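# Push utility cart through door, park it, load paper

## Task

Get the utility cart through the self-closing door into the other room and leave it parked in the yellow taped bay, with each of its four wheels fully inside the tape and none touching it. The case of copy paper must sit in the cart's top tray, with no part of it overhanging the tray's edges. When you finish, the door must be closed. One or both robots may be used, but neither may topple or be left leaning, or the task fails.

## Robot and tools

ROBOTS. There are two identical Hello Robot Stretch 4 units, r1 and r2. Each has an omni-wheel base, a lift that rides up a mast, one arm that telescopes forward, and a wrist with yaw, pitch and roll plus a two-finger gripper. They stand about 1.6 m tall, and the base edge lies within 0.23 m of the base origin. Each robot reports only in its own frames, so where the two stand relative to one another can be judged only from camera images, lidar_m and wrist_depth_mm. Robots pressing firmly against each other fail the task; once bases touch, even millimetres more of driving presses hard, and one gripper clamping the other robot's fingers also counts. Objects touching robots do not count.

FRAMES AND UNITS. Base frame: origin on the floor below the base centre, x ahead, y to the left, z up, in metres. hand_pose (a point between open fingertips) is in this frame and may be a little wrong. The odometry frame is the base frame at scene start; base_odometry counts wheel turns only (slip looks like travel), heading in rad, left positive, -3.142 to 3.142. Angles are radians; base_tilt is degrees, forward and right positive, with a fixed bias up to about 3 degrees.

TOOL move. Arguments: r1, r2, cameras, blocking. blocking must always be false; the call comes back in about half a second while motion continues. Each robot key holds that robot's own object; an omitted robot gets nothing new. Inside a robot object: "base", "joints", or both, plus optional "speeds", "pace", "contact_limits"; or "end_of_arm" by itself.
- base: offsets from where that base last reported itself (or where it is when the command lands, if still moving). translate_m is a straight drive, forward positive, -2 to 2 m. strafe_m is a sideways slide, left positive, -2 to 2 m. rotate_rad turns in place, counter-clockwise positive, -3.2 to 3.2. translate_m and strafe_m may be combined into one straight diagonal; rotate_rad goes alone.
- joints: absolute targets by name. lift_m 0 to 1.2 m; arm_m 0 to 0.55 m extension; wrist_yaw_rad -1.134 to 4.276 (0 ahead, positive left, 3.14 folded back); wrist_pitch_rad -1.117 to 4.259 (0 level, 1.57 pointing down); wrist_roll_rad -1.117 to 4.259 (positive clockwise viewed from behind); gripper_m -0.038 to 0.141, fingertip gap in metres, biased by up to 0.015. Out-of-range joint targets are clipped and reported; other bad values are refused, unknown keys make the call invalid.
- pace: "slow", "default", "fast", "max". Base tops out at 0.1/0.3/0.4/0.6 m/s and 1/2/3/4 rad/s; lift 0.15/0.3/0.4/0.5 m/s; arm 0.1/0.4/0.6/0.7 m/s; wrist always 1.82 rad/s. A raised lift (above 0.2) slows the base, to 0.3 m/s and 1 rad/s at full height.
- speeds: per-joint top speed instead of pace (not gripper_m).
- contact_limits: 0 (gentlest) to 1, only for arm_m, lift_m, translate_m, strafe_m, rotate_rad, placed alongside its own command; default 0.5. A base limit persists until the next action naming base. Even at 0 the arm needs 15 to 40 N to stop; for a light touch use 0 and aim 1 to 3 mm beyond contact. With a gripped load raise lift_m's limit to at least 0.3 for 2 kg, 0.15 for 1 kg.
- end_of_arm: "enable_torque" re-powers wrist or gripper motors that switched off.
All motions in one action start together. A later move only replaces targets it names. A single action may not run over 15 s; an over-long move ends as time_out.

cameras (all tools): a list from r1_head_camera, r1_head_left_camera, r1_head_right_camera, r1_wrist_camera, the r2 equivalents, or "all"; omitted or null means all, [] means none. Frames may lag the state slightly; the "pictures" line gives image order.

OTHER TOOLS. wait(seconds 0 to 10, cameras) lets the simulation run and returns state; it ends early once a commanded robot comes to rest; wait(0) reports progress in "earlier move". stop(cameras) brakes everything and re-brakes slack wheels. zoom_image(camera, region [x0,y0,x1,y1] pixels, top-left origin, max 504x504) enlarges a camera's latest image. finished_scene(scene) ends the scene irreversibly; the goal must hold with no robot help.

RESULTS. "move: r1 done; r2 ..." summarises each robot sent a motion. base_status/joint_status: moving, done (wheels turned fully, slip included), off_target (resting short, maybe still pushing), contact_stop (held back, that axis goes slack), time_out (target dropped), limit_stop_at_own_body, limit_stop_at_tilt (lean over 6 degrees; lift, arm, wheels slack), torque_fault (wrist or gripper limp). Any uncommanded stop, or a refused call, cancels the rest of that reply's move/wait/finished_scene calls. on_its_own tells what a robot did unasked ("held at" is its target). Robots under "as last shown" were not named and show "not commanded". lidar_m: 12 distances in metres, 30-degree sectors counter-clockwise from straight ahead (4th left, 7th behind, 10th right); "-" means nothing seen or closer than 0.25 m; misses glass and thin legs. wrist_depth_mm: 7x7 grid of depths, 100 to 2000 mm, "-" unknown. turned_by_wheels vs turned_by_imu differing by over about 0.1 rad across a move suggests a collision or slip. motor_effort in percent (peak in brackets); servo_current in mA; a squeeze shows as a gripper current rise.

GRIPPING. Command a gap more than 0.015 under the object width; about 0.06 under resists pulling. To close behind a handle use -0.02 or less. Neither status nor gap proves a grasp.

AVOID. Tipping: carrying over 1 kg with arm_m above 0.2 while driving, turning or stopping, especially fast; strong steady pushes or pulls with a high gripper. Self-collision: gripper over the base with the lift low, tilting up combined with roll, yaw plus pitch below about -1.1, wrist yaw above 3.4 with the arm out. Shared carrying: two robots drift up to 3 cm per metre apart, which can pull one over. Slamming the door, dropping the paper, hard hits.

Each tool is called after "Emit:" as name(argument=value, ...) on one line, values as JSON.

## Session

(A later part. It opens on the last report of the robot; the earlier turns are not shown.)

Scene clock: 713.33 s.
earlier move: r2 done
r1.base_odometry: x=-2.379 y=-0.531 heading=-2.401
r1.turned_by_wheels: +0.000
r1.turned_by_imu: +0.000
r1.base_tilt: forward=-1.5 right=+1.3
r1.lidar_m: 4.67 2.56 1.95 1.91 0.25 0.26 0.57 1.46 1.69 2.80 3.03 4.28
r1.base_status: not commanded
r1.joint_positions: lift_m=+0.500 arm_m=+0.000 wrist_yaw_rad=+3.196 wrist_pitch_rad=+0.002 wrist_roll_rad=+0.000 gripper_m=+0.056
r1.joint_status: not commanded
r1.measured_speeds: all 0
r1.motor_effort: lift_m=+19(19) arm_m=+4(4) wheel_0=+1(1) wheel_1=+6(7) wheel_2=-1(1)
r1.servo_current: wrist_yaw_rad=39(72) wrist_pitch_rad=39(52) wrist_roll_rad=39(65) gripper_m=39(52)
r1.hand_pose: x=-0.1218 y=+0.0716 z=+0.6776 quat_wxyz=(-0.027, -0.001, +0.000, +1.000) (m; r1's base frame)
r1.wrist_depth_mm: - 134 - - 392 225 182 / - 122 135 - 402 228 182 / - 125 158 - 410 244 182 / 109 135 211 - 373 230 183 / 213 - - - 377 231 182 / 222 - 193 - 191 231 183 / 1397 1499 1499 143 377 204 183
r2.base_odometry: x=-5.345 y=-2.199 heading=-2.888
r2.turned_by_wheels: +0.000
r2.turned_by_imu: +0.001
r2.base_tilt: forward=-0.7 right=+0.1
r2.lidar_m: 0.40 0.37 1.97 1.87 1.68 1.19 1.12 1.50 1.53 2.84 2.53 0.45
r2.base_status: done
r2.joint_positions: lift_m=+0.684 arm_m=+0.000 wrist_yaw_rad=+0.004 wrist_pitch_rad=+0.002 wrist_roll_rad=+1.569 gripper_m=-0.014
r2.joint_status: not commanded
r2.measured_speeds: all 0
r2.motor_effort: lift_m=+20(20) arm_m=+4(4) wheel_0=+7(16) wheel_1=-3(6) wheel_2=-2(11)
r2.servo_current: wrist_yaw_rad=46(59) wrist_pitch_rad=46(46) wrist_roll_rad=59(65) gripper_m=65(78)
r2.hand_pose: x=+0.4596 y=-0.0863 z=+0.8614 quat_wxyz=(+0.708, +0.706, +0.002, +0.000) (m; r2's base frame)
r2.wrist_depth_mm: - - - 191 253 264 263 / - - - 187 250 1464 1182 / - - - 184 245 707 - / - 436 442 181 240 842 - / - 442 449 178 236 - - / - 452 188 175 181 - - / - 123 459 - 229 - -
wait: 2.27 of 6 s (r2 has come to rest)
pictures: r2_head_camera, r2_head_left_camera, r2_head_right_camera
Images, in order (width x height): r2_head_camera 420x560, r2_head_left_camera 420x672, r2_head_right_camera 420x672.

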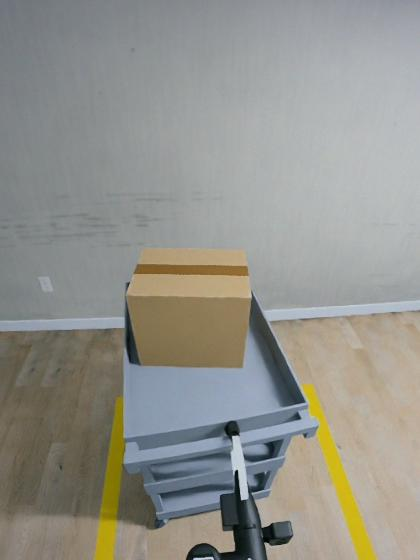

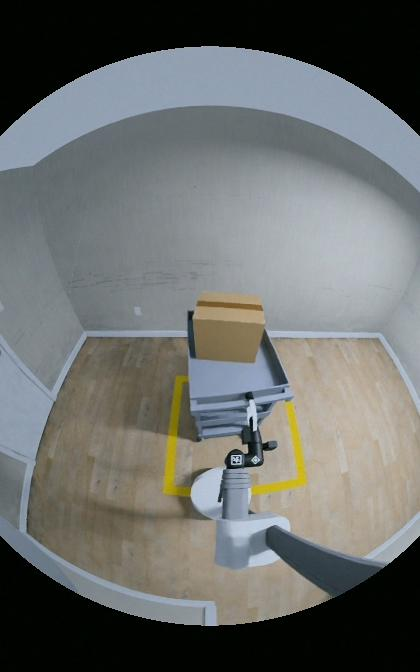

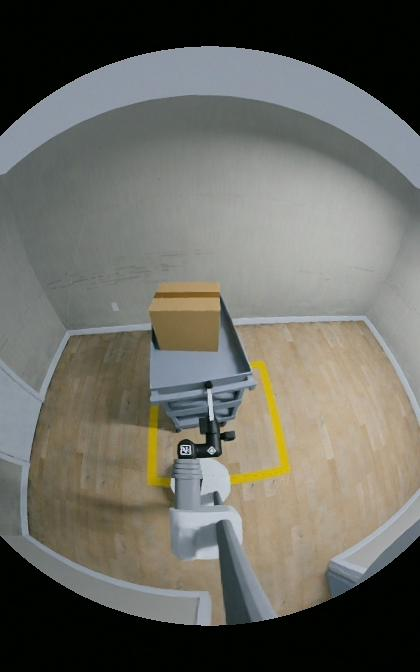

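Emit:
move(blocking=false, r2={"joints":{"gripper_m":0.11}}, cameras=[])

Emit:
wait(seconds=3, cameras=["r2_head_camera"])

Emit:
move(blocking=false, r1={"base":{"translate_m":0.6}}, r2={"base":{"translate_m":-0.25},"pace":"slow"}, cameras=[])

Emit:
wait(seconds=2.5, cameras=[])

Emit:
wait(seconds=2.5, cameras=["r2_head_camera","r2_head_left_camera","r2_head_right_camera"])

Scene clock: 726.40 s.
move: r2 moving
r1: as last shown
r1.base_tilt: forward=-1.6 right=+1.3
r1.lidar_m: 4.68 2.54 1.95 1.91 0.25 0.25 0.60 1.43 1.69 2.83 3.00 4.30
r1.motor_effort: lift_m=+19(19) arm_m=+4(4) wheel_0=+0(1) wheel_1=+6(7) wheel_2=-1(1)
r1.servo_current: wrist_yaw_rad=52(59) wrist_pitch_rad=39(52) wrist_roll_rad=52(59) gripper_m=39(46)
r1.wrist_depth_mm: - 134 - - 397 224 181 / - 122 135 - 404 227 182 / - 125 159 - 407 244 182 / 109 135 211 - 375 230 182 / 213 - - - 379 230 183 / 222 - 193 - 191 233 183 / 1430 1499 1499 143 379 205 183
r2.base_odometry: x=-5.345 y=-2.199 heading=-2.888
r2.turned_by_wheels: +0.000
r2.turned_by_imu: +0.000
r2.base_tilt: forward=-0.7 right=+0.1
r2.lidar_m: 0.38 0.40 1.97 1.86 1.67 1.18 1.10 1.50 1.55 2.85 2.48 0.46
r2.base_status: not commanded
r2.joint_positions: lift_m=+0.684 arm_m=+0.000 wrist_yaw_rad=+0.004 wrist_pitch_rad=+0.002 wrist_roll_rad=+1.569 gripper_m=+0.009
r2.joint_status: gripper_m moving
r2.measured_speeds: all 0
r2.motor_effort: lift_m=+19(20) arm_m=+4(4) wheel_0=+7(8) wheel_1=-3(3) wheel_2=-2(3)
r2.servo_current: wrist_yaw_rad=39(59) wrist_pitch_rad=39(46) wrist_roll_rad=52(52) gripper_m=98(98)
r2.hand_pose: x=+0.4596 y=-0.0863 z=+0.8614 quat_wxyz=(+0.708, +0.706, +0.002, +0.000) (m; r2's base frame)
r2.wrist_depth_mm: - - - 196 260 266 267 / - - - 193 255 1464 1182 / - - - 189 250 723 - / - 445 449 185 244 842 - / - 445 449 182 242 - - / - 455 452 179 184 - - / - 123 459 - 232 - -
pictures: none
No camera images: "cameras" was empty.

Scene clock: 727.90 s.
earlier move: r2 done
r1.base_odometry: x=-2.379 y=-0.531 heading=-2.401
r1.turned_by_wheels: +0.000
r1.turned_by_imu: +0.000
r1.base_tilt: forward=-1.6 right=+1.3
r1.lidar_m: 4.66 2.57 1.93 1.90 0.25 0.25 0.57 1.45 1.73 2.81 3.02 4.28
r1.base_status: not commanded
r1.joint_positions: lift_m=+0.500 arm_m=+0.000 wrist_yaw_rad=+3.196 wrist_pitch_rad=+0.002 wrist_roll_rad=+0.000 gripper_m=+0.056
r1.joint_status: not commanded
r1.measured_speeds: all 0
r1.motor_effort: lift_m=+19(19) arm_m=+4(4) wheel_0=+0(1) wheel_1=+7(7) wheel_2=-1(1)
r1.servo_current: wrist_yaw_rad=46(65) wrist_pitch_rad=46(52) wrist_roll_rad=65(65) gripper_m=39(46)
r1.hand_pose: x=-0.1218 y=+0.0716 z=+0.6776 quat_wxyz=(-0.027, -0.001, +0.000, +1.000) (m; r1's base frame)
r1.wrist_depth_mm: - 134 - - 394 225 182 / - 122 135 - 402 228 182 / - 125 159 - 407 243 182 / 109 135 211 - 373 230 183 / 213 - - - 377 231 183 / 222 - 194 - 191 232 183 / 1430 1499 1537 143 379 204 184
r2.base_odometry: x=-5.345 y=-2.199 heading=-2.888
r2.turned_by_wheels: +0.000
r2.turned_by_imu: +0.000
r2.base_tilt: forward=-0.7 right=+0.1
r2.lidar_m: 0.38 0.39 1.94 1.87 1.64 1.17 1.12 1.51 1.54 2.86 2.50 0.47
r2.base_status: not commanded
r2.joint_positions: lift_m=+0.684 arm_m=+0.000 wrist_yaw_rad=+0.004 wrist_pitch_rad=+0.002 wrist_roll_rad=+1.569 gripper_m=+0.110
r2.joint_status: all done
r2.measured_speeds: all 0
r2.motor_effort: lift_m=+19(20) arm_m=+4(4) wheel_0=+6(8) wheel_1=-3(3) wheel_2=-3(3)
r2.servo_current: wrist_yaw_rad=59(65) wrist_pitch_rad=39(46) wrist_roll_rad=59(65) gripper_m=59(130)
r2.hand_pose: x=+0.4596 y=-0.0863 z=+0.8614 quat_wxyz=(+0.708, +0.706, +0.002, +0.000) (m; r2's base frame)
r2.wrist_depth_mm: - - - 202 266 273 273 / - - - 198 258 1430 1182 / - - - 194 255 668 - / - 449 452 191 249 831 - / - 452 452 186 245 - - / - 462 459 183 186 - - / - 120 158 - 132 - -
wait: 1.50 of 3 s (r2 has come to rest)
pictures: r2_head_camera
Images, in order (width x height): r2_head_camera 420x560.

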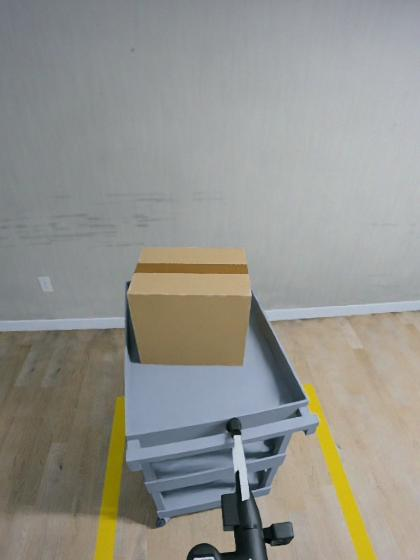

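Scene clock: 728.40 s.
move: r1 moving; r2 moving
r1.base_odometry: x=-2.402 y=-0.552 heading=-2.400
r1.turned_by_wheels: +0.000
r1.turned_by_imu: +0.000
r1.base_tilt: forward=-1.6 right=+1.3
r1.lidar_m: 4.65 2.55 1.95 1.89 0.25 0.25 0.58 1.47 1.74 2.82 2.96 4.32
r1.base_status: translate_m moving
r1.joint_positions: lift_m=+0.500 arm_m=+0.000 wrist_yaw_rad=+3.196 wrist_pitch_rad=+0.002 wrist_roll_rad=+0.000 gripper_m=+0.056
r1.joint_status: not commanded
r1.measured_speeds: translate_m=+0.122 strafe_m=+0.000 rotate_rad=+0.002 lift_m=+0.000 arm_m=+0.000 wrist_yaw_rad=+0.000 wrist_pitch_rad=+0.000 wrist_roll_rad=+0.000
r1.motor_effort: lift_m=+19(19) arm_m=+4(4) wheel_0=+5(6) wheel_1=+8(9) wheel_2=-8(9)
r1.servo_current: wrist_yaw_rad=52(72) wrist_pitch_rad=39(46) wrist_roll_rad=46(65) gripper_m=46(46)
r1.hand_pose: x=-0.1218 y=+0.0716 z=+0.6776 quat_wxyz=(-0.027, -0.001, +0.000, +1.000) (m; r1's base frame)
r1.wrist_depth_mm: - 135 - - 370 209 272 / - 121 134 - 373 220 211 / - 124 157 - 382 211 - / 109 135 209 - 384 211 - / 213 - - - 347 211 - / 222 - 193 - 191 211 - / 1366 1537 1537 143 353 211 -
r2.base_odometry: x=-5.333 y=-2.196 heading=-2.889
r2.turned_by_wheels: +0.000
r2.turned_by_imu: +0.000
r2.base_tilt: forward=-0.7 right=+0.1
r2.lidar_m: 0.40 0.40 1.96 1.87 1.63 1.19 1.10 1.48 1.52 2.86 2.53 0.45
r2.base_status: translate_m moving
r2.joint_positions: lift_m=+0.684 arm_m=+0.000 wrist_yaw_rad=+0.003 wrist_pitch_rad=+0.002 wrist_roll_rad=+1.569 gripper_m=+0.110
r2.joint_status: not commanded
r2.measured_speeds: translate_m=-0.048 strafe_m=+0.001 rotate_rad=+0.001 lift_m=+0.000 arm_m=+0.000 wrist_yaw_rad=+0.000 wrist_pitch_rad=+0.000 wrist_roll_rad=+0.000
r2.motor_effort: lift_m=+18(20) arm_m=+4(4) wheel_0=-2(9) wheel_1=-6(7) wheel_2=+8(9)
r2.servo_current: wrist_yaw_rad=39(59) wrist_pitch_rad=39(46) wrist_roll_rad=52(59) gripper_m=52(59)
r2.hand_pose: x=+0.4595 y=-0.0867 z=+0.8615 quat_wxyz=(+0.708, +0.706, +0.002, +0.000) (m; r2's base frame)
r2.wrist_depth_mm: - - - 216 278 285 285 / - - - 210 274 1464 1138 / - - - 206 266 778 - / - 459 462 203 262 854 - / - 466 466 198 255 854 - / - 187 198 193 191 - - / - 473 477 - - - -
pictures: none
No camera images: "cameras" was empty.

Scene clock: 730.90 s.
earlier move: r1 moving; r2 moving
r1.base_odometry: x=-2.818 y=-0.933 heading=-2.400
r1.turned_by_wheels: +0.000
r1.turned_by_imu: +0.000
r1.base_tilt: forward=-1.6 right=+1.3
r1.lidar_m: 4.09 2.47 1.90 1.85 2.00 1.71 1.16 0.98 2.61 2.85 3.03 4.19
r1.base_status: translate_m moving
r1.joint_positions: lift_m=+0.500 arm_m=+0.000 wrist_yaw_rad=+3.196 wrist_pitch_rad=+0.002 wrist_roll_rad=+0.000 gripper_m=+0.056
r1.joint_status: not commanded
r1.measured_speeds: translate_m=+0.052 strafe_m=-0.001 rotate_rad=-0.001 lift_m=+0.000 arm_m=+0.000 wrist_yaw_rad=+0.000 wrist_pitch_rad=+0.000 wrist_roll_rad=+0.000
r1.motor_effort: lift_m=+19(19) arm_m=+4(4) wheel_0=+2(10) wheel_1=-1(14) wheel_2=-2(10)
r1.servo_current: wrist_yaw_rad=59(72) wrist_pitch_rad=46(46) wrist_roll_rad=46(65) gripper_m=39(52)
r1.hand_pose: x=-0.1218 y=+0.0716 z=+0.6776 quat_wxyz=(-0.027, -0.001, +0.000, +1.000) (m; r1's base frame)
r1.wrist_depth_mm: - 133 133 - - - - / - 117 134 - - - - / - 121 151 - - - - / 110 135 191 - - - - / 137 - - - - - - / 216 - 190 - 187 - - / 224 1025 - 137 1576 1499 1537
r2.base_odometry: x=-5.115 y=-2.140 heading=-2.889
r2.turned_by_wheels: +0.000
r2.turned_by_imu: +0.000
r2.base_tilt: forward=-0.7 right=+0.1
r2.lidar_m: 0.60 1.98 1.94 1.87 1.29 0.94 0.86 1.36 1.35 2.86 2.85 0.71
r2.base_status: translate_m moving
r2.joint_positions: lift_m=+0.684 arm_m=+0.000 wrist_yaw_rad=+0.003 wrist_pitch_rad=+0.002 wrist_roll_rad=+1.569 gripper_m=+0.110
r2.joint_status: not commanded
r2.measured_speeds: translate_m=-0.049 strafe_m=+0.000 rotate_rad=+0.001 lift_m=+0.000 arm_m=+0.000 wrist_yaw_rad=+0.000 wrist_pitch_rad=+0.000 wrist_roll_rad=+0.000
r2.motor_effort: lift_m=+18(20) arm_m=+4(4) wheel_0=-3(9) wheel_1=-5(9) wheel_2=+5(10)
r2.servo_current: wrist_yaw_rad=46(65) wrist_pitch_rad=39(46) wrist_roll_rad=52(59) gripper_m=52(59)
r2.hand_pose: x=+0.4595 y=-0.0867 z=+0.8615 quat_wxyz=(+0.708, +0.706, +0.002, +0.000) (m; r2's base frame)
r2.wrist_depth_mm: - - - - - 1537 1205 / - - - 445 - 1576 1098 / - - - 492 - 831 492 / - - 683 488 - - 484 / - - 691 477 469 - 473 / - - 198 466 189 - 462 / - - - - - - 459
wait: 2.50 s; no rest
pictures: none
No camera images: "cameras" was empty.

Scene clock: 731.40 s.
earlier move: r1 done; r2 moving
r1.base_odometry: x=-2.821 y=-0.936 heading=-2.400
r1.turned_by_wheels: +0.000
r1.turned_by_imu: +0.000
r1.base_tilt: forward=-1.6 right=+1.3
r1.lidar_m: 4.09 2.49 1.90 1.87 1.99 1.67 1.29 1.10 2.64 2.86 3.06 4.18
r1.base_status: done
r1.joint_positions: lift_m=+0.500 arm_m=+0.000 wrist_yaw_rad=+3.196 wrist_pitch_rad=+0.002 wrist_roll_rad=+0.000 gripper_m=+0.056
r1.joint_status: not commanded
r1.measured_speeds: all 0
r1.motor_effort: lift_m=+19(19) arm_m=+4(4) wheel_0=+2(10) wheel_1=+1(14) wheel_2=+1(10)
r1.servo_current: wrist_yaw_rad=39(72) wrist_pitch_rad=39(46) wrist_roll_rad=46(65) gripper_m=46(52)
r1.hand_pose: x=-0.1218 y=+0.0716 z=+0.6776 quat_wxyz=(-0.027, -0.001, +0.000, +1.000) (m; r1's base frame)
r1.wrist_depth_mm: - 134 134 1756 - - - / - 117 134 - - - - / - 121 151 - - - - / 110 135 192 - - - - / 137 - - - - - - / 217 - 190 - 187 - - / 225 163 - 143 1618 1464 1499
r2.base_odometry: x=-5.103 y=-2.137 heading=-2.889
r2.turned_by_wheels: +0.000
r2.turned_by_imu: +0.000
r2.base_tilt: forward=-0.7 right=+0.0
r2.lidar_m: 0.61 1.99 1.95 1.83 1.30 0.90 0.87 1.37 1.33 2.85 2.85 0.72
r2.base_status: translate_m moving
r2.joint_positions: lift_m=+0.684 arm_m=+0.000 wrist_yaw_rad=+0.003 wrist_pitch_rad=+0.002 wrist_roll_rad=+1.569 gripper_m=+0.110
r2.joint_status: not commanded
r2.measured_speeds: translate_m=-0.001 strafe_m=+0.000 rotate_rad=+0.000 lift_m=+0.000 arm_m=+0.000 wrist_yaw_rad=+0.000 wrist_pitch_rad=+0.000 wrist_roll_rad=+0.000
r2.motor_effort: lift_m=+18(20) arm_m=+4(4) wheel_0=-1(9) wheel_1=-6(9) wheel_2=+6(10)
r2.servo_current: wrist_yaw_rad=46(65) wrist_pitch_rad=33(46) wrist_roll_rad=46(59) gripper_m=52(59)
r2.hand_pose: x=+0.4595 y=-0.0867 z=+0.8615 quat_wxyz=(+0.708, +0.706, +0.002, +0.000) (m; r2's base frame)
r2.wrist_depth_mm: - - - - - 1618 1205 / - - - 459 - 1499 525 / - - - 500 - 759 508 / - - 699 496 496 - 492 / - - 699 488 480 - 488 / - - 195 480 189 - 477 / - - - - - - 469
wait: 0.50 of 2.5 s (r1 has come to rest)
pictures: r2_head_camera, r2_head_left_camera, r2_head_right_camera
Images, in order (width x height): r2_head_camera 420x560, r2_head_left_camera 420x672, r2_head_right_camera 420x672.

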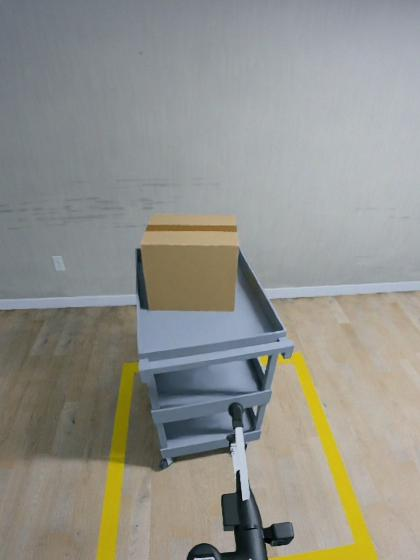

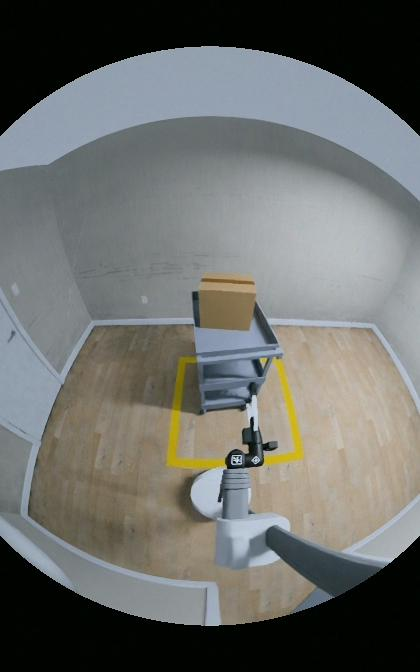

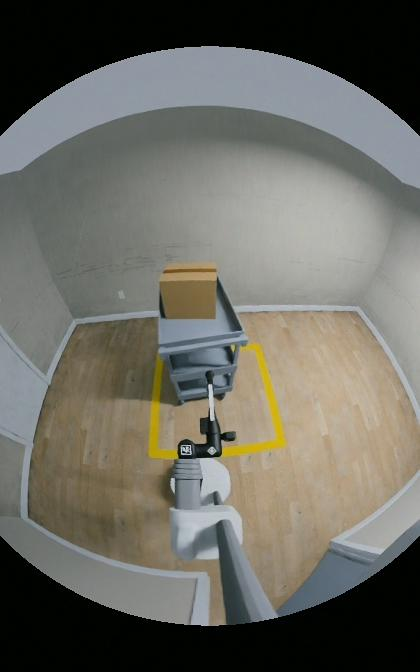

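Emit:
move(blocking=false, r2={"base":{"strafe_m":1.1,"translate_m":0.3}}, cameras=[])

Emit:
wait(seconds=7, cameras=["r2_head_camera","r2_head_right_camera","r1_head_left_camera"])

Emit:
zoom_image(camera="r2_head_right_camera", region=[200, 270, 400, 470])

Scene clock: 741.93 s.
earlier move: r2 done
move: r2 moving
r1: as last shown
r1.lidar_m: 4.08 2.50 1.91 1.86 2.02 1.72 1.67 1.82 2.60 2.88 3.05 4.19
r1.motor_effort: lift_m=+19(19) arm_m=+4(4) wheel_0=+1(2) wheel_1=+1(2) wheel_2=+1(1)
r1.servo_current: wrist_yaw_rad=33(59) wrist_pitch_rad=46(46) wrist_roll_rad=39(52) gripper_m=46(52)
r1.wrist_depth_mm: - 134 134 - - - - / - 116 134 - - - - / - 121 151 - - - - / 110 135 191 - - - - / 137 - - - - - - / 216 - 191 - 187 - - / 224 1576 1537 143 1537 1464 1537
r2.base_odometry: x=-5.103 y=-2.169 heading=-2.889
r2.turned_by_wheels: -0.001
r2.turned_by_imu: +0.001
r2.base_tilt: forward=-0.7 right=+0.1
r2.lidar_m: 0.63 1.99 1.95 1.82 1.31 0.92 0.88 1.01 1.34 2.89 2.84 0.71
r2.base_status: translate_m moving; strafe_m moving
r2.joint_positions: lift_m=+0.684 arm_m=+0.000 wrist_yaw_rad=+0.003 wrist_pitch_rad=+0.002 wrist_roll_rad=+1.569 gripper_m=+0.110
r2.joint_status: not commanded
r2.measured_speeds: translate_m=+0.032 strafe_m=+0.121 rotate_rad=-0.003 lift_m=+0.000 arm_m=+0.000 wrist_yaw_rad=+0.000 wrist_pitch_rad=+0.000 wrist_roll_rad=+0.000
r2.motor_effort: lift_m=+18(18) arm_m=+4(4) wheel_0=-8(10) wheel_1=+11(11) wheel_2=-8(8)
r2.servo_current: wrist_yaw_rad=52(52) wrist_pitch_rad=39(46) wrist_roll_rad=59(59) gripper_m=46(59)
r2.hand_pose: x=+0.4595 y=-0.0867 z=+0.8615 quat_wxyz=(+0.708, +0.706, +0.002, +0.000) (m; r2's base frame)
r2.wrist_depth_mm: - - - - - 1618 1229 / - - - 449 - 1464 508 / - - - 492 - 778 496 / - - 683 488 - - 492 / - - 691 480 469 - 473 / - - 195 469 189 - 466 / - - - - - - 462
pictures: none
No camera images: "cameras" was empty.

Scene clock: 746.70 s.
earlier move: r2 done
r1.base_odometry: x=-2.821 y=-0.936 heading=-2.400
r1.turned_by_wheels: +0.000
r1.turned_by_imu: +0.000
r1.base_tilt: forward=-1.6 right=+1.3
r1.lidar_m: 4.10 2.50 1.88 1.84 2.00 1.71 1.67 1.82 2.62 2.86 3.05 4.19
r1.base_status: not commanded
r1.joint_positions: lift_m=+0.500 arm_m=+0.000 wrist_yaw_rad=+3.196 wrist_pitch_rad=+0.002 wrist_roll_rad=+0.000 gripper_m=+0.056
r1.joint_status: not commanded
r1.measured_speeds: all 0
r1.motor_effort: lift_m=+19(19) arm_m=+4(4) wheel_0=+1(2) wheel_1=+1(2) wheel_2=+1(1)
r1.servo_current: wrist_yaw_rad=52(78) wrist_pitch_rad=52(52) wrist_roll_rad=33(72) gripper_m=39(52)
r1.hand_pose: x=-0.1218 y=+0.0716 z=+0.6776 quat_wxyz=(-0.027, -0.001, +0.000, +1.000) (m; r1's base frame)
r1.wrist_depth_mm: - 134 134 - - - - / - 116 133 - - - - / - 120 151 - - - - / 110 135 192 - - - - / 137 - - - - - - / 217 - 190 - 187 - - / 225 1537 1499 143 1661 1430 1537
r2.base_odometry: x=-5.118 y=-3.277 heading=-2.889
r2.turned_by_wheels: +0.000
r2.turned_by_imu: +0.002
r2.base_tilt: forward=-0.7 right=+0.1
r2.lidar_m: 1.57 1.21 0.81 0.76 0.80 1.11 1.18 1.25 1.78 3.94 0.97 1.19
r2.base_status: done
r2.joint_positions: lift_m=+0.684 arm_m=+0.000 wrist_yaw_rad=+0.003 wrist_pitch_rad=+0.002 wrist_roll_rad=+1.569 gripper_m=+0.110
r2.joint_status: not commanded
r2.measured_speeds: all 0
r2.motor_effort: lift_m=+18(18) arm_m=+4(4) wheel_0=-3(12) wheel_1=+1(12) wheel_2=-5(9)
r2.servo_current: wrist_yaw_rad=52(59) wrist_pitch_rad=39(52) wrist_roll_rad=39(65) gripper_m=46(59)
r2.hand_pose: x=+0.4595 y=-0.0867 z=+0.8615 quat_wxyz=(+0.708, +0.706, +0.002, +0.000) (m; r2's base frame)
r2.wrist_depth_mm: - - - - - 1336 1160 / - - - - - 1366 1205 / - - - - - 1366 1205 / - - - - - 1336 1205 / - - - - - 1366 1205 / - - 192 - 187 1336 1205 / - - - - - - 1182
wait: 4.77 of 7 s (r2 has come to rest)
pictures: r1_head_left_camera, r2_head_camera, r2_head_right_camera
Images, in order (width x height): r1_head_left_camera 420x672, r2_head_camera 420x560, r2_head_right_camera 420x672.

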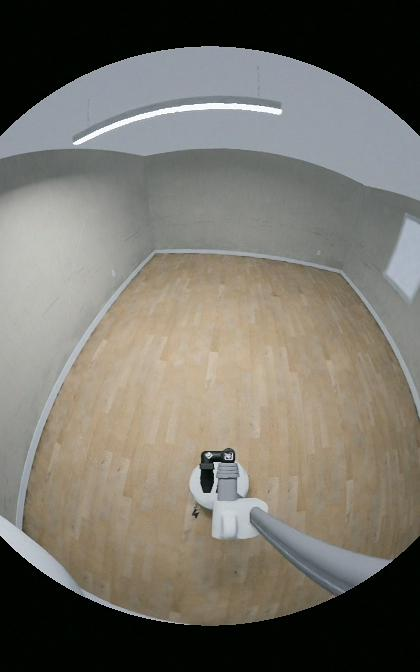

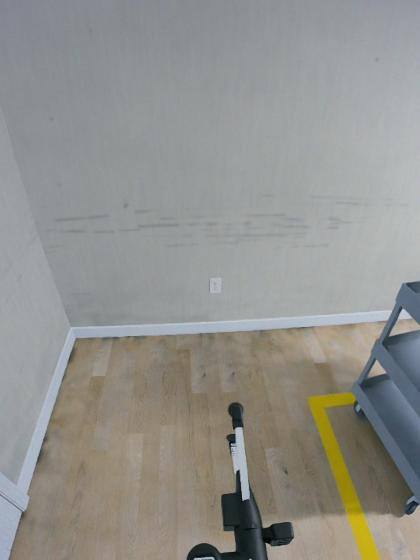

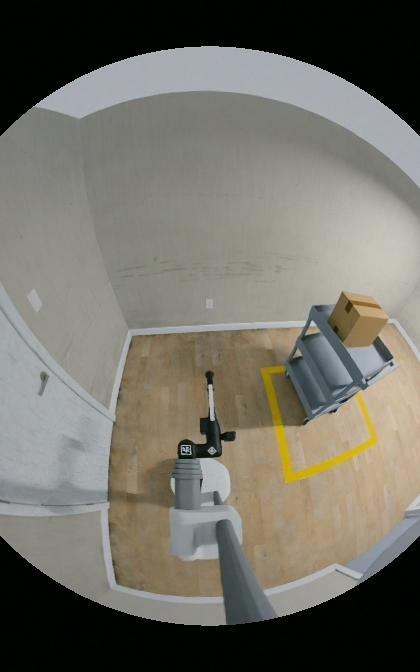

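Scaled by 2.520 from the camera's 420x672 image, which has a finer 600x960 frame.

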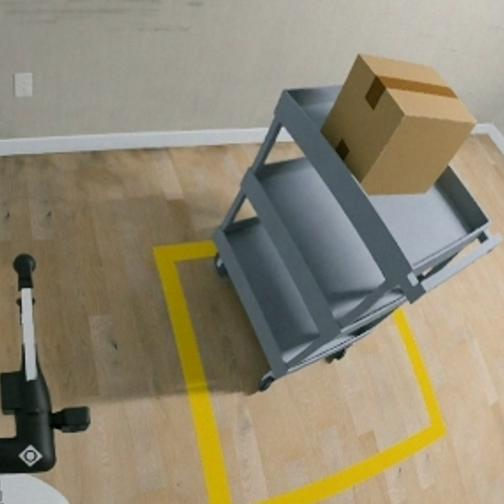

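Emit:
zoom_image(camera="r2_head_camera", region=[290, 380, 420, 540])

Emit:
move(blocking=false, r2={"base":{"strafe_m":-1.108,"translate_m":-0.265}}, cameras=[])

Emit:
wait(seconds=7, cameras=["r2_head_camera","r2_head_left_camera"])

Scaled by 3.150 from the camera's 420x560 image, which has a finer 1200x1600 frame.

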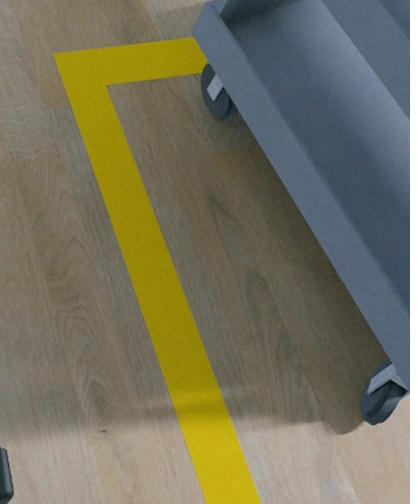

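Scene clock: 753.37 s.
move: r2 moving
r1: as last shown
r1.base_tilt: forward=-1.6 right=+1.2
r1.lidar_m: 4.09 2.51 1.91 1.85 1.96 1.70 1.68 1.82 2.64 2.87 3.04 4.18
r1.motor_effort: lift_m=+19(19) arm_m=+4(4) wheel_0=+1(2) wheel_1=+1(1) wheel_2=+1(1)
r1.servo_current: wrist_yaw_rad=59(72) wrist_pitch_rad=39(46) wrist_roll_rad=52(52) gripper_m=39(46)
r1.wrist_depth_mm: - 134 134 - - - - / - 117 134 - - - - / - 121 152 - - - - / 110 135 191 - - - - / 137 - - - - - - / 217 - 190 - 187 - - / 226 1537 1537 143 1576 1430 1537
r2.base_odometry: x=-5.119 y=-3.244 heading=-2.889
r2.turned_by_wheels: +0.000
r2.turned_by_imu: +0.001
r2.base_tilt: forward=-0.7 right=+0.1
r2.lidar_m: 1.59 1.26 0.86 0.78 0.83 1.17 1.18 1.25 1.80 3.90 0.95 1.15
r2.base_status: translate_m moving; strafe_m moving
r2.joint_positions: lift_m=+0.684 arm_m=+0.000 wrist_yaw_rad=+0.003 wrist_pitch_rad=+0.002 wrist_roll_rad=+1.569 gripper_m=+0.110
r2.joint_status: not commanded
r2.measured_speeds: translate_m=-0.028 strafe_m=-0.124 rotate_rad=-0.005 lift_m=+0.000 arm_m=+0.000 wrist_yaw_rad=+0.000 wrist_pitch_rad=+0.000 wrist_roll_rad=+0.000
r2.motor_effort: lift_m=+18(18) arm_m=+3(4) wheel_0=+15(15) wheel_1=-10(12) wheel_2=+5(7)
r2.servo_current: wrist_yaw_rad=59(59) wrist_pitch_rad=39(46) wrist_roll_rad=39(59) gripper_m=52(59)
r2.hand_pose: x=+0.4595 y=-0.0867 z=+0.8615 quat_wxyz=(+0.708, +0.706, +0.002, +0.000) (m; r2's base frame)
r2.wrist_depth_mm: - - - - - 1366 1160 / - - - - - 1336 1205 / - - - - - 1366 1182 / - - - - - 1366 1205 / - - - - - 1366 1182 / - - 192 - 187 1366 1205 / - - - - - - 1182
pictures: none
No camera images: "cameras" was empty.

Scene clock: 758.10 s.
earlier move: r2 done
r1.base_odometry: x=-2.821 y=-0.936 heading=-2.400
r1.turned_by_wheels: +0.000
r1.turned_by_imu: +0.000
r1.base_tilt: forward=-1.6 right=+1.3
r1.lidar_m: 4.08 2.49 1.91 1.87 1.99 1.70 1.67 1.81 2.64 2.85 3.05 4.17
r1.base_status: not commanded
r1.joint_positions: lift_m=+0.500 arm_m=+0.000 wrist_yaw_rad=+3.196 wrist_pitch_rad=+0.002 wrist_roll_rad=+0.000 gripper_m=+0.056
r1.joint_status: not commanded
r1.measured_speeds: all 0
r1.motor_effort: lift_m=+19(19) arm_m=+4(4) wheel_0=+1(2) wheel_1=+1(2) wheel_2=+1(1)
r1.servo_current: wrist_yaw_rad=52(78) wrist_pitch_rad=39(52) wrist_roll_rad=39(72) gripper_m=39(52)
r1.hand_pose: x=-0.1218 y=+0.0716 z=+0.6776 quat_wxyz=(-0.027, -0.001, +0.000, +1.000) (m; r1's base frame)
r1.wrist_depth_mm: - 134 134 - - - - / - 116 134 - - - - / - 121 151 - - - - / 110 135 192 - - - - / 137 - - - - - - / 217 - 190 - 188 - - / 225 1499 1537 143 1576 1499 1537
r2.base_odometry: x=-5.139 y=-2.138 heading=-2.889
r2.turned_by_wheels: +0.000
r2.turned_by_imu: +0.000
r2.base_tilt: forward=-0.7 right=+0.1
r2.lidar_m: 0.58 0.64 1.94 1.88 1.36 0.94 0.89 1.00 1.34 2.84 2.75 0.67
r2.base_status: done
r2.joint_positions: lift_m=+0.684 arm_m=+0.000 wrist_yaw_rad=+0.003 wrist_pitch_rad=+0.002 wrist_roll_rad=+1.569 gripper_m=+0.110
r2.joint_status: not commanded
r2.measured_speeds: all 0
r2.motor_effort: lift_m=+18(18) arm_m=+4(4) wheel_0=+3(15) wheel_1=-1(12) wheel_2=+5(8)
r2.servo_current: wrist_yaw_rad=46(65) wrist_pitch_rad=39(52) wrist_roll_rad=52(65) gripper_m=52(59)
r2.hand_pose: x=+0.4595 y=-0.0867 z=+0.8615 quat_wxyz=(+0.708, +0.706, +0.002, +0.000) (m; r2's base frame)
r2.wrist_depth_mm: - - - - - 1576 1160 / - - - 424 - 1618 1118 / - - - 473 - 768 473 / - - 668 466 - - 466 / - - 661 455 452 - 455 / - - 198 445 190 - 445 / - - 691 - - - -
wait: 4.73 of 7 s (r2 has come to rest)
pictures: r2_head_camera, r2_head_left_camera
Images, in order (width x height): r2_head_camera 420x560, r2_head_left_camera 420x672.

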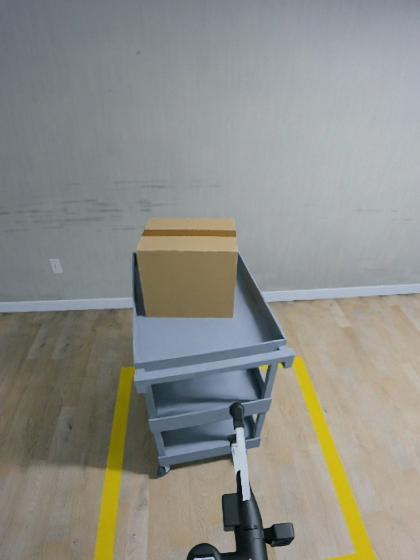

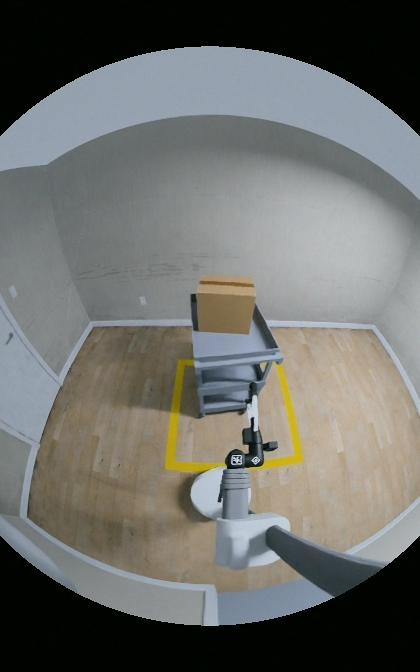

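Emit:
move(blocking=false, r2={"base":{"translate_m":0.215,"strafe_m":0.008},"pace":"slow"}, cameras=[])

Emit:
wait(seconds=5, cameras=["r2_head_camera"])

Emit:
move(blocking=false, r2={"joints":{"gripper_m":-0.015}}, cameras=[])

Emit:
wait(seconds=3, cameras=["r2_head_camera"])

Scene clock: 767.03 s.
move: r2 moving
r1: as last shown
r1.lidar_m: 4.10 2.50 1.91 1.85 2.00 1.73 1.66 1.78 2.62 2.86 3.05 4.18
r1.motor_effort: lift_m=+19(19) arm_m=+4(4) wheel_0=+1(1) wheel_1=+1(1) wheel_2=+1(1)
r1.servo_current: wrist_yaw_rad=39(59) wrist_pitch_rad=46(52) wrist_roll_rad=46(59) gripper_m=39(46)
r1.wrist_depth_mm: - 134 134 - - - - / - 116 133 - - - - / - 121 151 - - - - / 110 135 191 - - - - / 137 - - - - - - / 216 - 190 - 188 - - / 225 1537 1537 143 1618 1464 1537
r2.base_odometry: x=-5.151 y=-2.141 heading=-2.888
r2.turned_by_wheels: +0.000
r2.turned_by_imu: +0.001
r2.base_tilt: forward=-0.7 right=+0.1
r2.lidar_m: 0.58 0.60 1.95 1.88 1.36 0.97 0.88 1.03 1.35 2.85 2.76 0.68
r2.base_status: translate_m moving; strafe_m moving
r2.joint_positions: lift_m=+0.684 arm_m=+0.000 wrist_yaw_rad=+0.003 wrist_pitch_rad=+0.002 wrist_roll_rad=+1.569 gripper_m=+0.110
r2.joint_status: not commanded
r2.measured_speeds: translate_m=+0.048 strafe_m=+0.001 rotate_rad=-0.001 lift_m=+0.000 arm_m=+0.000 wrist_yaw_rad=+0.000 wrist_pitch_rad=+0.000 wrist_roll_rad=+0.000
r2.motor_effort: lift_m=+18(18) arm_m=+4(4) wheel_0=+6(8) wheel_1=+5(7) wheel_2=-9(11)
r2.servo_current: wrist_yaw_rad=39(59) wrist_pitch_rad=46(46) wrist_roll_rad=39(59) gripper_m=46(52)
r2.hand_pose: x=+0.4595 y=-0.0867 z=+0.8615 quat_wxyz=(+0.708, +0.706, +0.002, +0.000) (m; r2's base frame)
r2.wrist_depth_mm: - - - - - 1618 1182 / - - - 413 - 1661 1138 / - - - 462 - 768 466 / - - 654 455 - - 455 / - - 654 442 442 - 445 / - - 197 382 188 - 436 / - - 676 - - - -
pictures: none
No camera images: "cameras" was empty.

Scene clock: 769.97 s.
earlier move: r2 done
r1.base_odometry: x=-2.821 y=-0.936 heading=-2.400
r1.turned_by_wheels: +0.000
r1.turned_by_imu: +0.000
r1.base_tilt: forward=-1.6 right=+1.2
r1.lidar_m: 4.09 2.54 1.90 1.87 2.00 1.71 1.66 1.80 2.62 2.88 3.05 4.17
r1.base_status: not commanded
r1.joint_positions: lift_m=+0.500 arm_m=+0.000 wrist_yaw_rad=+3.196 wrist_pitch_rad=+0.002 wrist_roll_rad=+0.000 gripper_m=+0.056
r1.joint_status: not commanded
r1.measured_speeds: all 0
r1.motor_effort: lift_m=+19(19) arm_m=+4(4) wheel_0=+2(2) wheel_1=+1(2) wheel_2=+1(1)
r1.servo_current: wrist_yaw_rad=59(72) wrist_pitch_rad=39(52) wrist_roll_rad=52(72) gripper_m=39(46)
r1.hand_pose: x=-0.1218 y=+0.0716 z=+0.6776 quat_wxyz=(-0.027, -0.001, +0.000, +1.000) (m; r1's base frame)
r1.wrist_depth_mm: - 134 134 - - - - / - 117 134 - - - - / - 121 151 - - - - / 110 135 191 - - - - / 138 - - - - - - / 216 - 190 - 187 - - / 225 1537 1537 143 1576 1464 1537
r2.base_odometry: x=-5.345 y=-2.199 heading=-2.888
r2.turned_by_wheels: +0.000
r2.turned_by_imu: +0.001
r2.base_tilt: forward=-0.7 right=+0.1
r2.lidar_m: 0.39 0.38 1.99 1.88 1.66 1.19 1.12 1.26 1.55 2.84 2.46 0.43
r2.base_status: done
r2.joint_positions: lift_m=+0.684 arm_m=+0.000 wrist_yaw_rad=+0.003 wrist_pitch_rad=+0.002 wrist_roll_rad=+1.569 gripper_m=+0.110
r2.joint_status: not commanded
r2.measured_speeds: all 0
r2.motor_effort: lift_m=+18(18) arm_m=+3(4) wheel_0=+4(8) wheel_1=+6(8) wheel_2=-6(11)
r2.servo_current: wrist_yaw_rad=52(59) wrist_pitch_rad=39(46) wrist_roll_rad=39(65) gripper_m=52(59)
r2.hand_pose: x=+0.4595 y=-0.0867 z=+0.8615 quat_wxyz=(+0.708, +0.706, +0.002, +0.000) (m; r2's base frame)
r2.wrist_depth_mm: - - - 206 268 276 276 / - - - 200 264 1499 1182 / - - - 195 256 683 - / - 452 452 193 252 842 - / - 459 452 189 245 - - / - 187 200 183 191 - - / - 462 466 - - - -
wait: 2.93 of 5 s (r2 has come to rest)
pictures: r2_head_camera
Images, in order (width x height): r2_head_camera 420x560.

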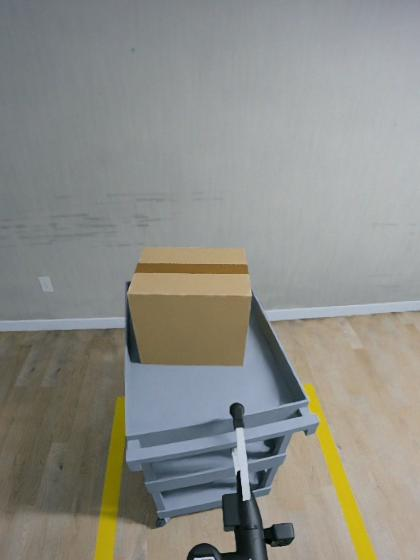

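Scene clock: 770.47 s.
move: r2 moving
r1: as last shown
r1.lidar_m: 4.09 2.53 1.89 1.85 1.99 1.72 1.66 1.80 2.61 2.85 3.03 4.19
r1.motor_effort: lift_m=+19(19) arm_m=+4(4) wheel_0=+1(2) wheel_1=+1(1) wheel_2=+1(1)
r1.servo_current: wrist_yaw_rad=46(59) wrist_pitch_rad=33(52) wrist_roll_rad=65(65) gripper_m=46(46)
r1.wrist_depth_mm: - 134 134 - - - - / - 117 134 - - - - / - 121 151 - - - - / 110 135 191 - - - - / 137 - - - - - - / 218 - 190 - 188 - - / 225 1537 1537 143 1618 1464 1576
r2.base_odometry: x=-5.345 y=-2.199 heading=-2.888
r2.turned_by_wheels: +0.000
r2.turned_by_imu: +0.000
r2.base_tilt: forward=-0.7 right=+0.1
r2.lidar_m: 0.39 0.37 1.96 1.86 1.67 1.20 1.13 1.22 1.59 2.84 2.49 0.45
r2.base_status: not commanded
r2.joint_positions: lift_m=+0.684 arm_m=+0.000 wrist_yaw_rad=+0.002 wrist_pitch_rad=+0.002 wrist_roll_rad=+1.569 gripper_m=+0.094
r2.joint_status: gripper_m moving
r2.measured_speeds: translate_m=+0.000 strafe_m=+0.000 rotate_rad=+0.000 lift_m=+0.000 arm_m=+0.000 wrist_yaw_rad=-0.006 wrist_pitch_rad=+0.000 wrist_roll_rad=+0.000
r2.motor_effort: lift_m=+18(18) arm_m=+4(4) wheel_0=+3(4) wheel_1=+6(6) wheel_2=-7(7)
r2.servo_current: wrist_yaw_rad=46(52) wrist_pitch_rad=39(46) wrist_roll_rad=46(59) gripper_m=130(130)
r2.hand_pose: x=+0.4594 y=-0.0869 z=+0.8615 quat_wxyz=(+0.708, +0.706, +0.001, +0.000) (m; r2's base frame)
r2.wrist_depth_mm: - - - 206 271 274 277 / - - - 201 265 1464 1182 / - - - 196 257 676 - / - 452 452 193 254 842 - / - 452 455 189 246 831 - / - 455 198 185 190 - - / - 466 462 - - - -
pictures: none
No camera images: "cameras" was empty.

Scene clock: 771.97 s.
earlier move: r2 done
r1.base_odometry: x=-2.821 y=-0.936 heading=-2.400
r1.turned_by_wheels: +0.000
r1.turned_by_imu: +0.000
r1.base_tilt: forward=-1.6 right=+1.3
r1.lidar_m: 4.11 2.53 1.89 1.85 1.99 1.74 1.67 1.81 2.64 2.87 3.03 4.18
r1.base_status: not commanded
r1.joint_positions: lift_m=+0.500 arm_m=+0.000 wrist_yaw_rad=+3.196 wrist_pitch_rad=+0.002 wrist_roll_rad=+0.000 gripper_m=+0.056
r1.joint_status: not commanded
r1.measured_speeds: all 0
r1.motor_effort: lift_m=+19(19) arm_m=+4(4) wheel_0=+1(2) wheel_1=+1(2) wheel_2=+1(1)
r1.servo_current: wrist_yaw_rad=33(65) wrist_pitch_rad=46(52) wrist_roll_rad=39(65) gripper_m=46(46)
r1.hand_pose: x=-0.1218 y=+0.0716 z=+0.6776 quat_wxyz=(-0.027, -0.001, +0.000, +1.000) (m; r1's base frame)
r1.wrist_depth_mm: - 134 133 - - - - / - 116 134 - - - - / - 121 151 - - - - / 110 135 192 - - - - / 138 - - - - - - / 217 - 190 - 187 - - / 225 1537 1576 143 1576 1464 1499
r2.base_odometry: x=-5.345 y=-2.199 heading=-2.888
r2.turned_by_wheels: +0.000
r2.turned_by_imu: +0.000
r2.base_tilt: forward=-0.7 right=+0.1
r2.lidar_m: 0.37 0.39 1.95 1.87 1.68 1.20 1.12 1.23 1.54 2.85 2.51 0.44
r2.base_status: not commanded
r2.joint_positions: lift_m=+0.684 arm_m=+0.000 wrist_yaw_rad=+0.001 wrist_pitch_rad=+0.002 wrist_roll_rad=+1.569 gripper_m=-0.014
r2.joint_status: all done
r2.measured_speeds: all 0
r2.motor_effort: lift_m=+18(18) arm_m=+4(4) wheel_0=+2(4) wheel_1=+4(6) wheel_2=-2(7)
r2.servo_current: wrist_yaw_rad=52(59) wrist_pitch_rad=52(52) wrist_roll_rad=46(59) gripper_m=117(221)
r2.hand_pose: x=+0.4594 y=-0.0871 z=+0.8615 quat_wxyz=(+0.708, +0.706, +0.001, +0.000) (m; r2's base frame)
r2.wrist_depth_mm: - - - 194 256 264 264 / - - - 190 251 1397 1182 / - - - 186 247 723 - / - 439 439 183 243 842 - / - 445 445 179 237 - - / - 452 186 176 178 - - / - - 462 - 231 - -
wait: 1.50 of 3 s (r2 has come to rest)
pictures: r2_head_camera
Images, in order (width x height): r2_head_camera 420x560.

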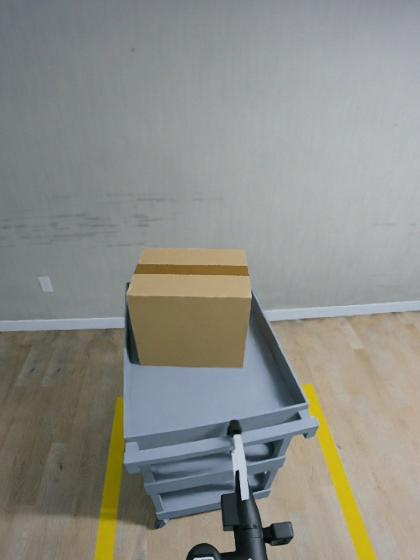

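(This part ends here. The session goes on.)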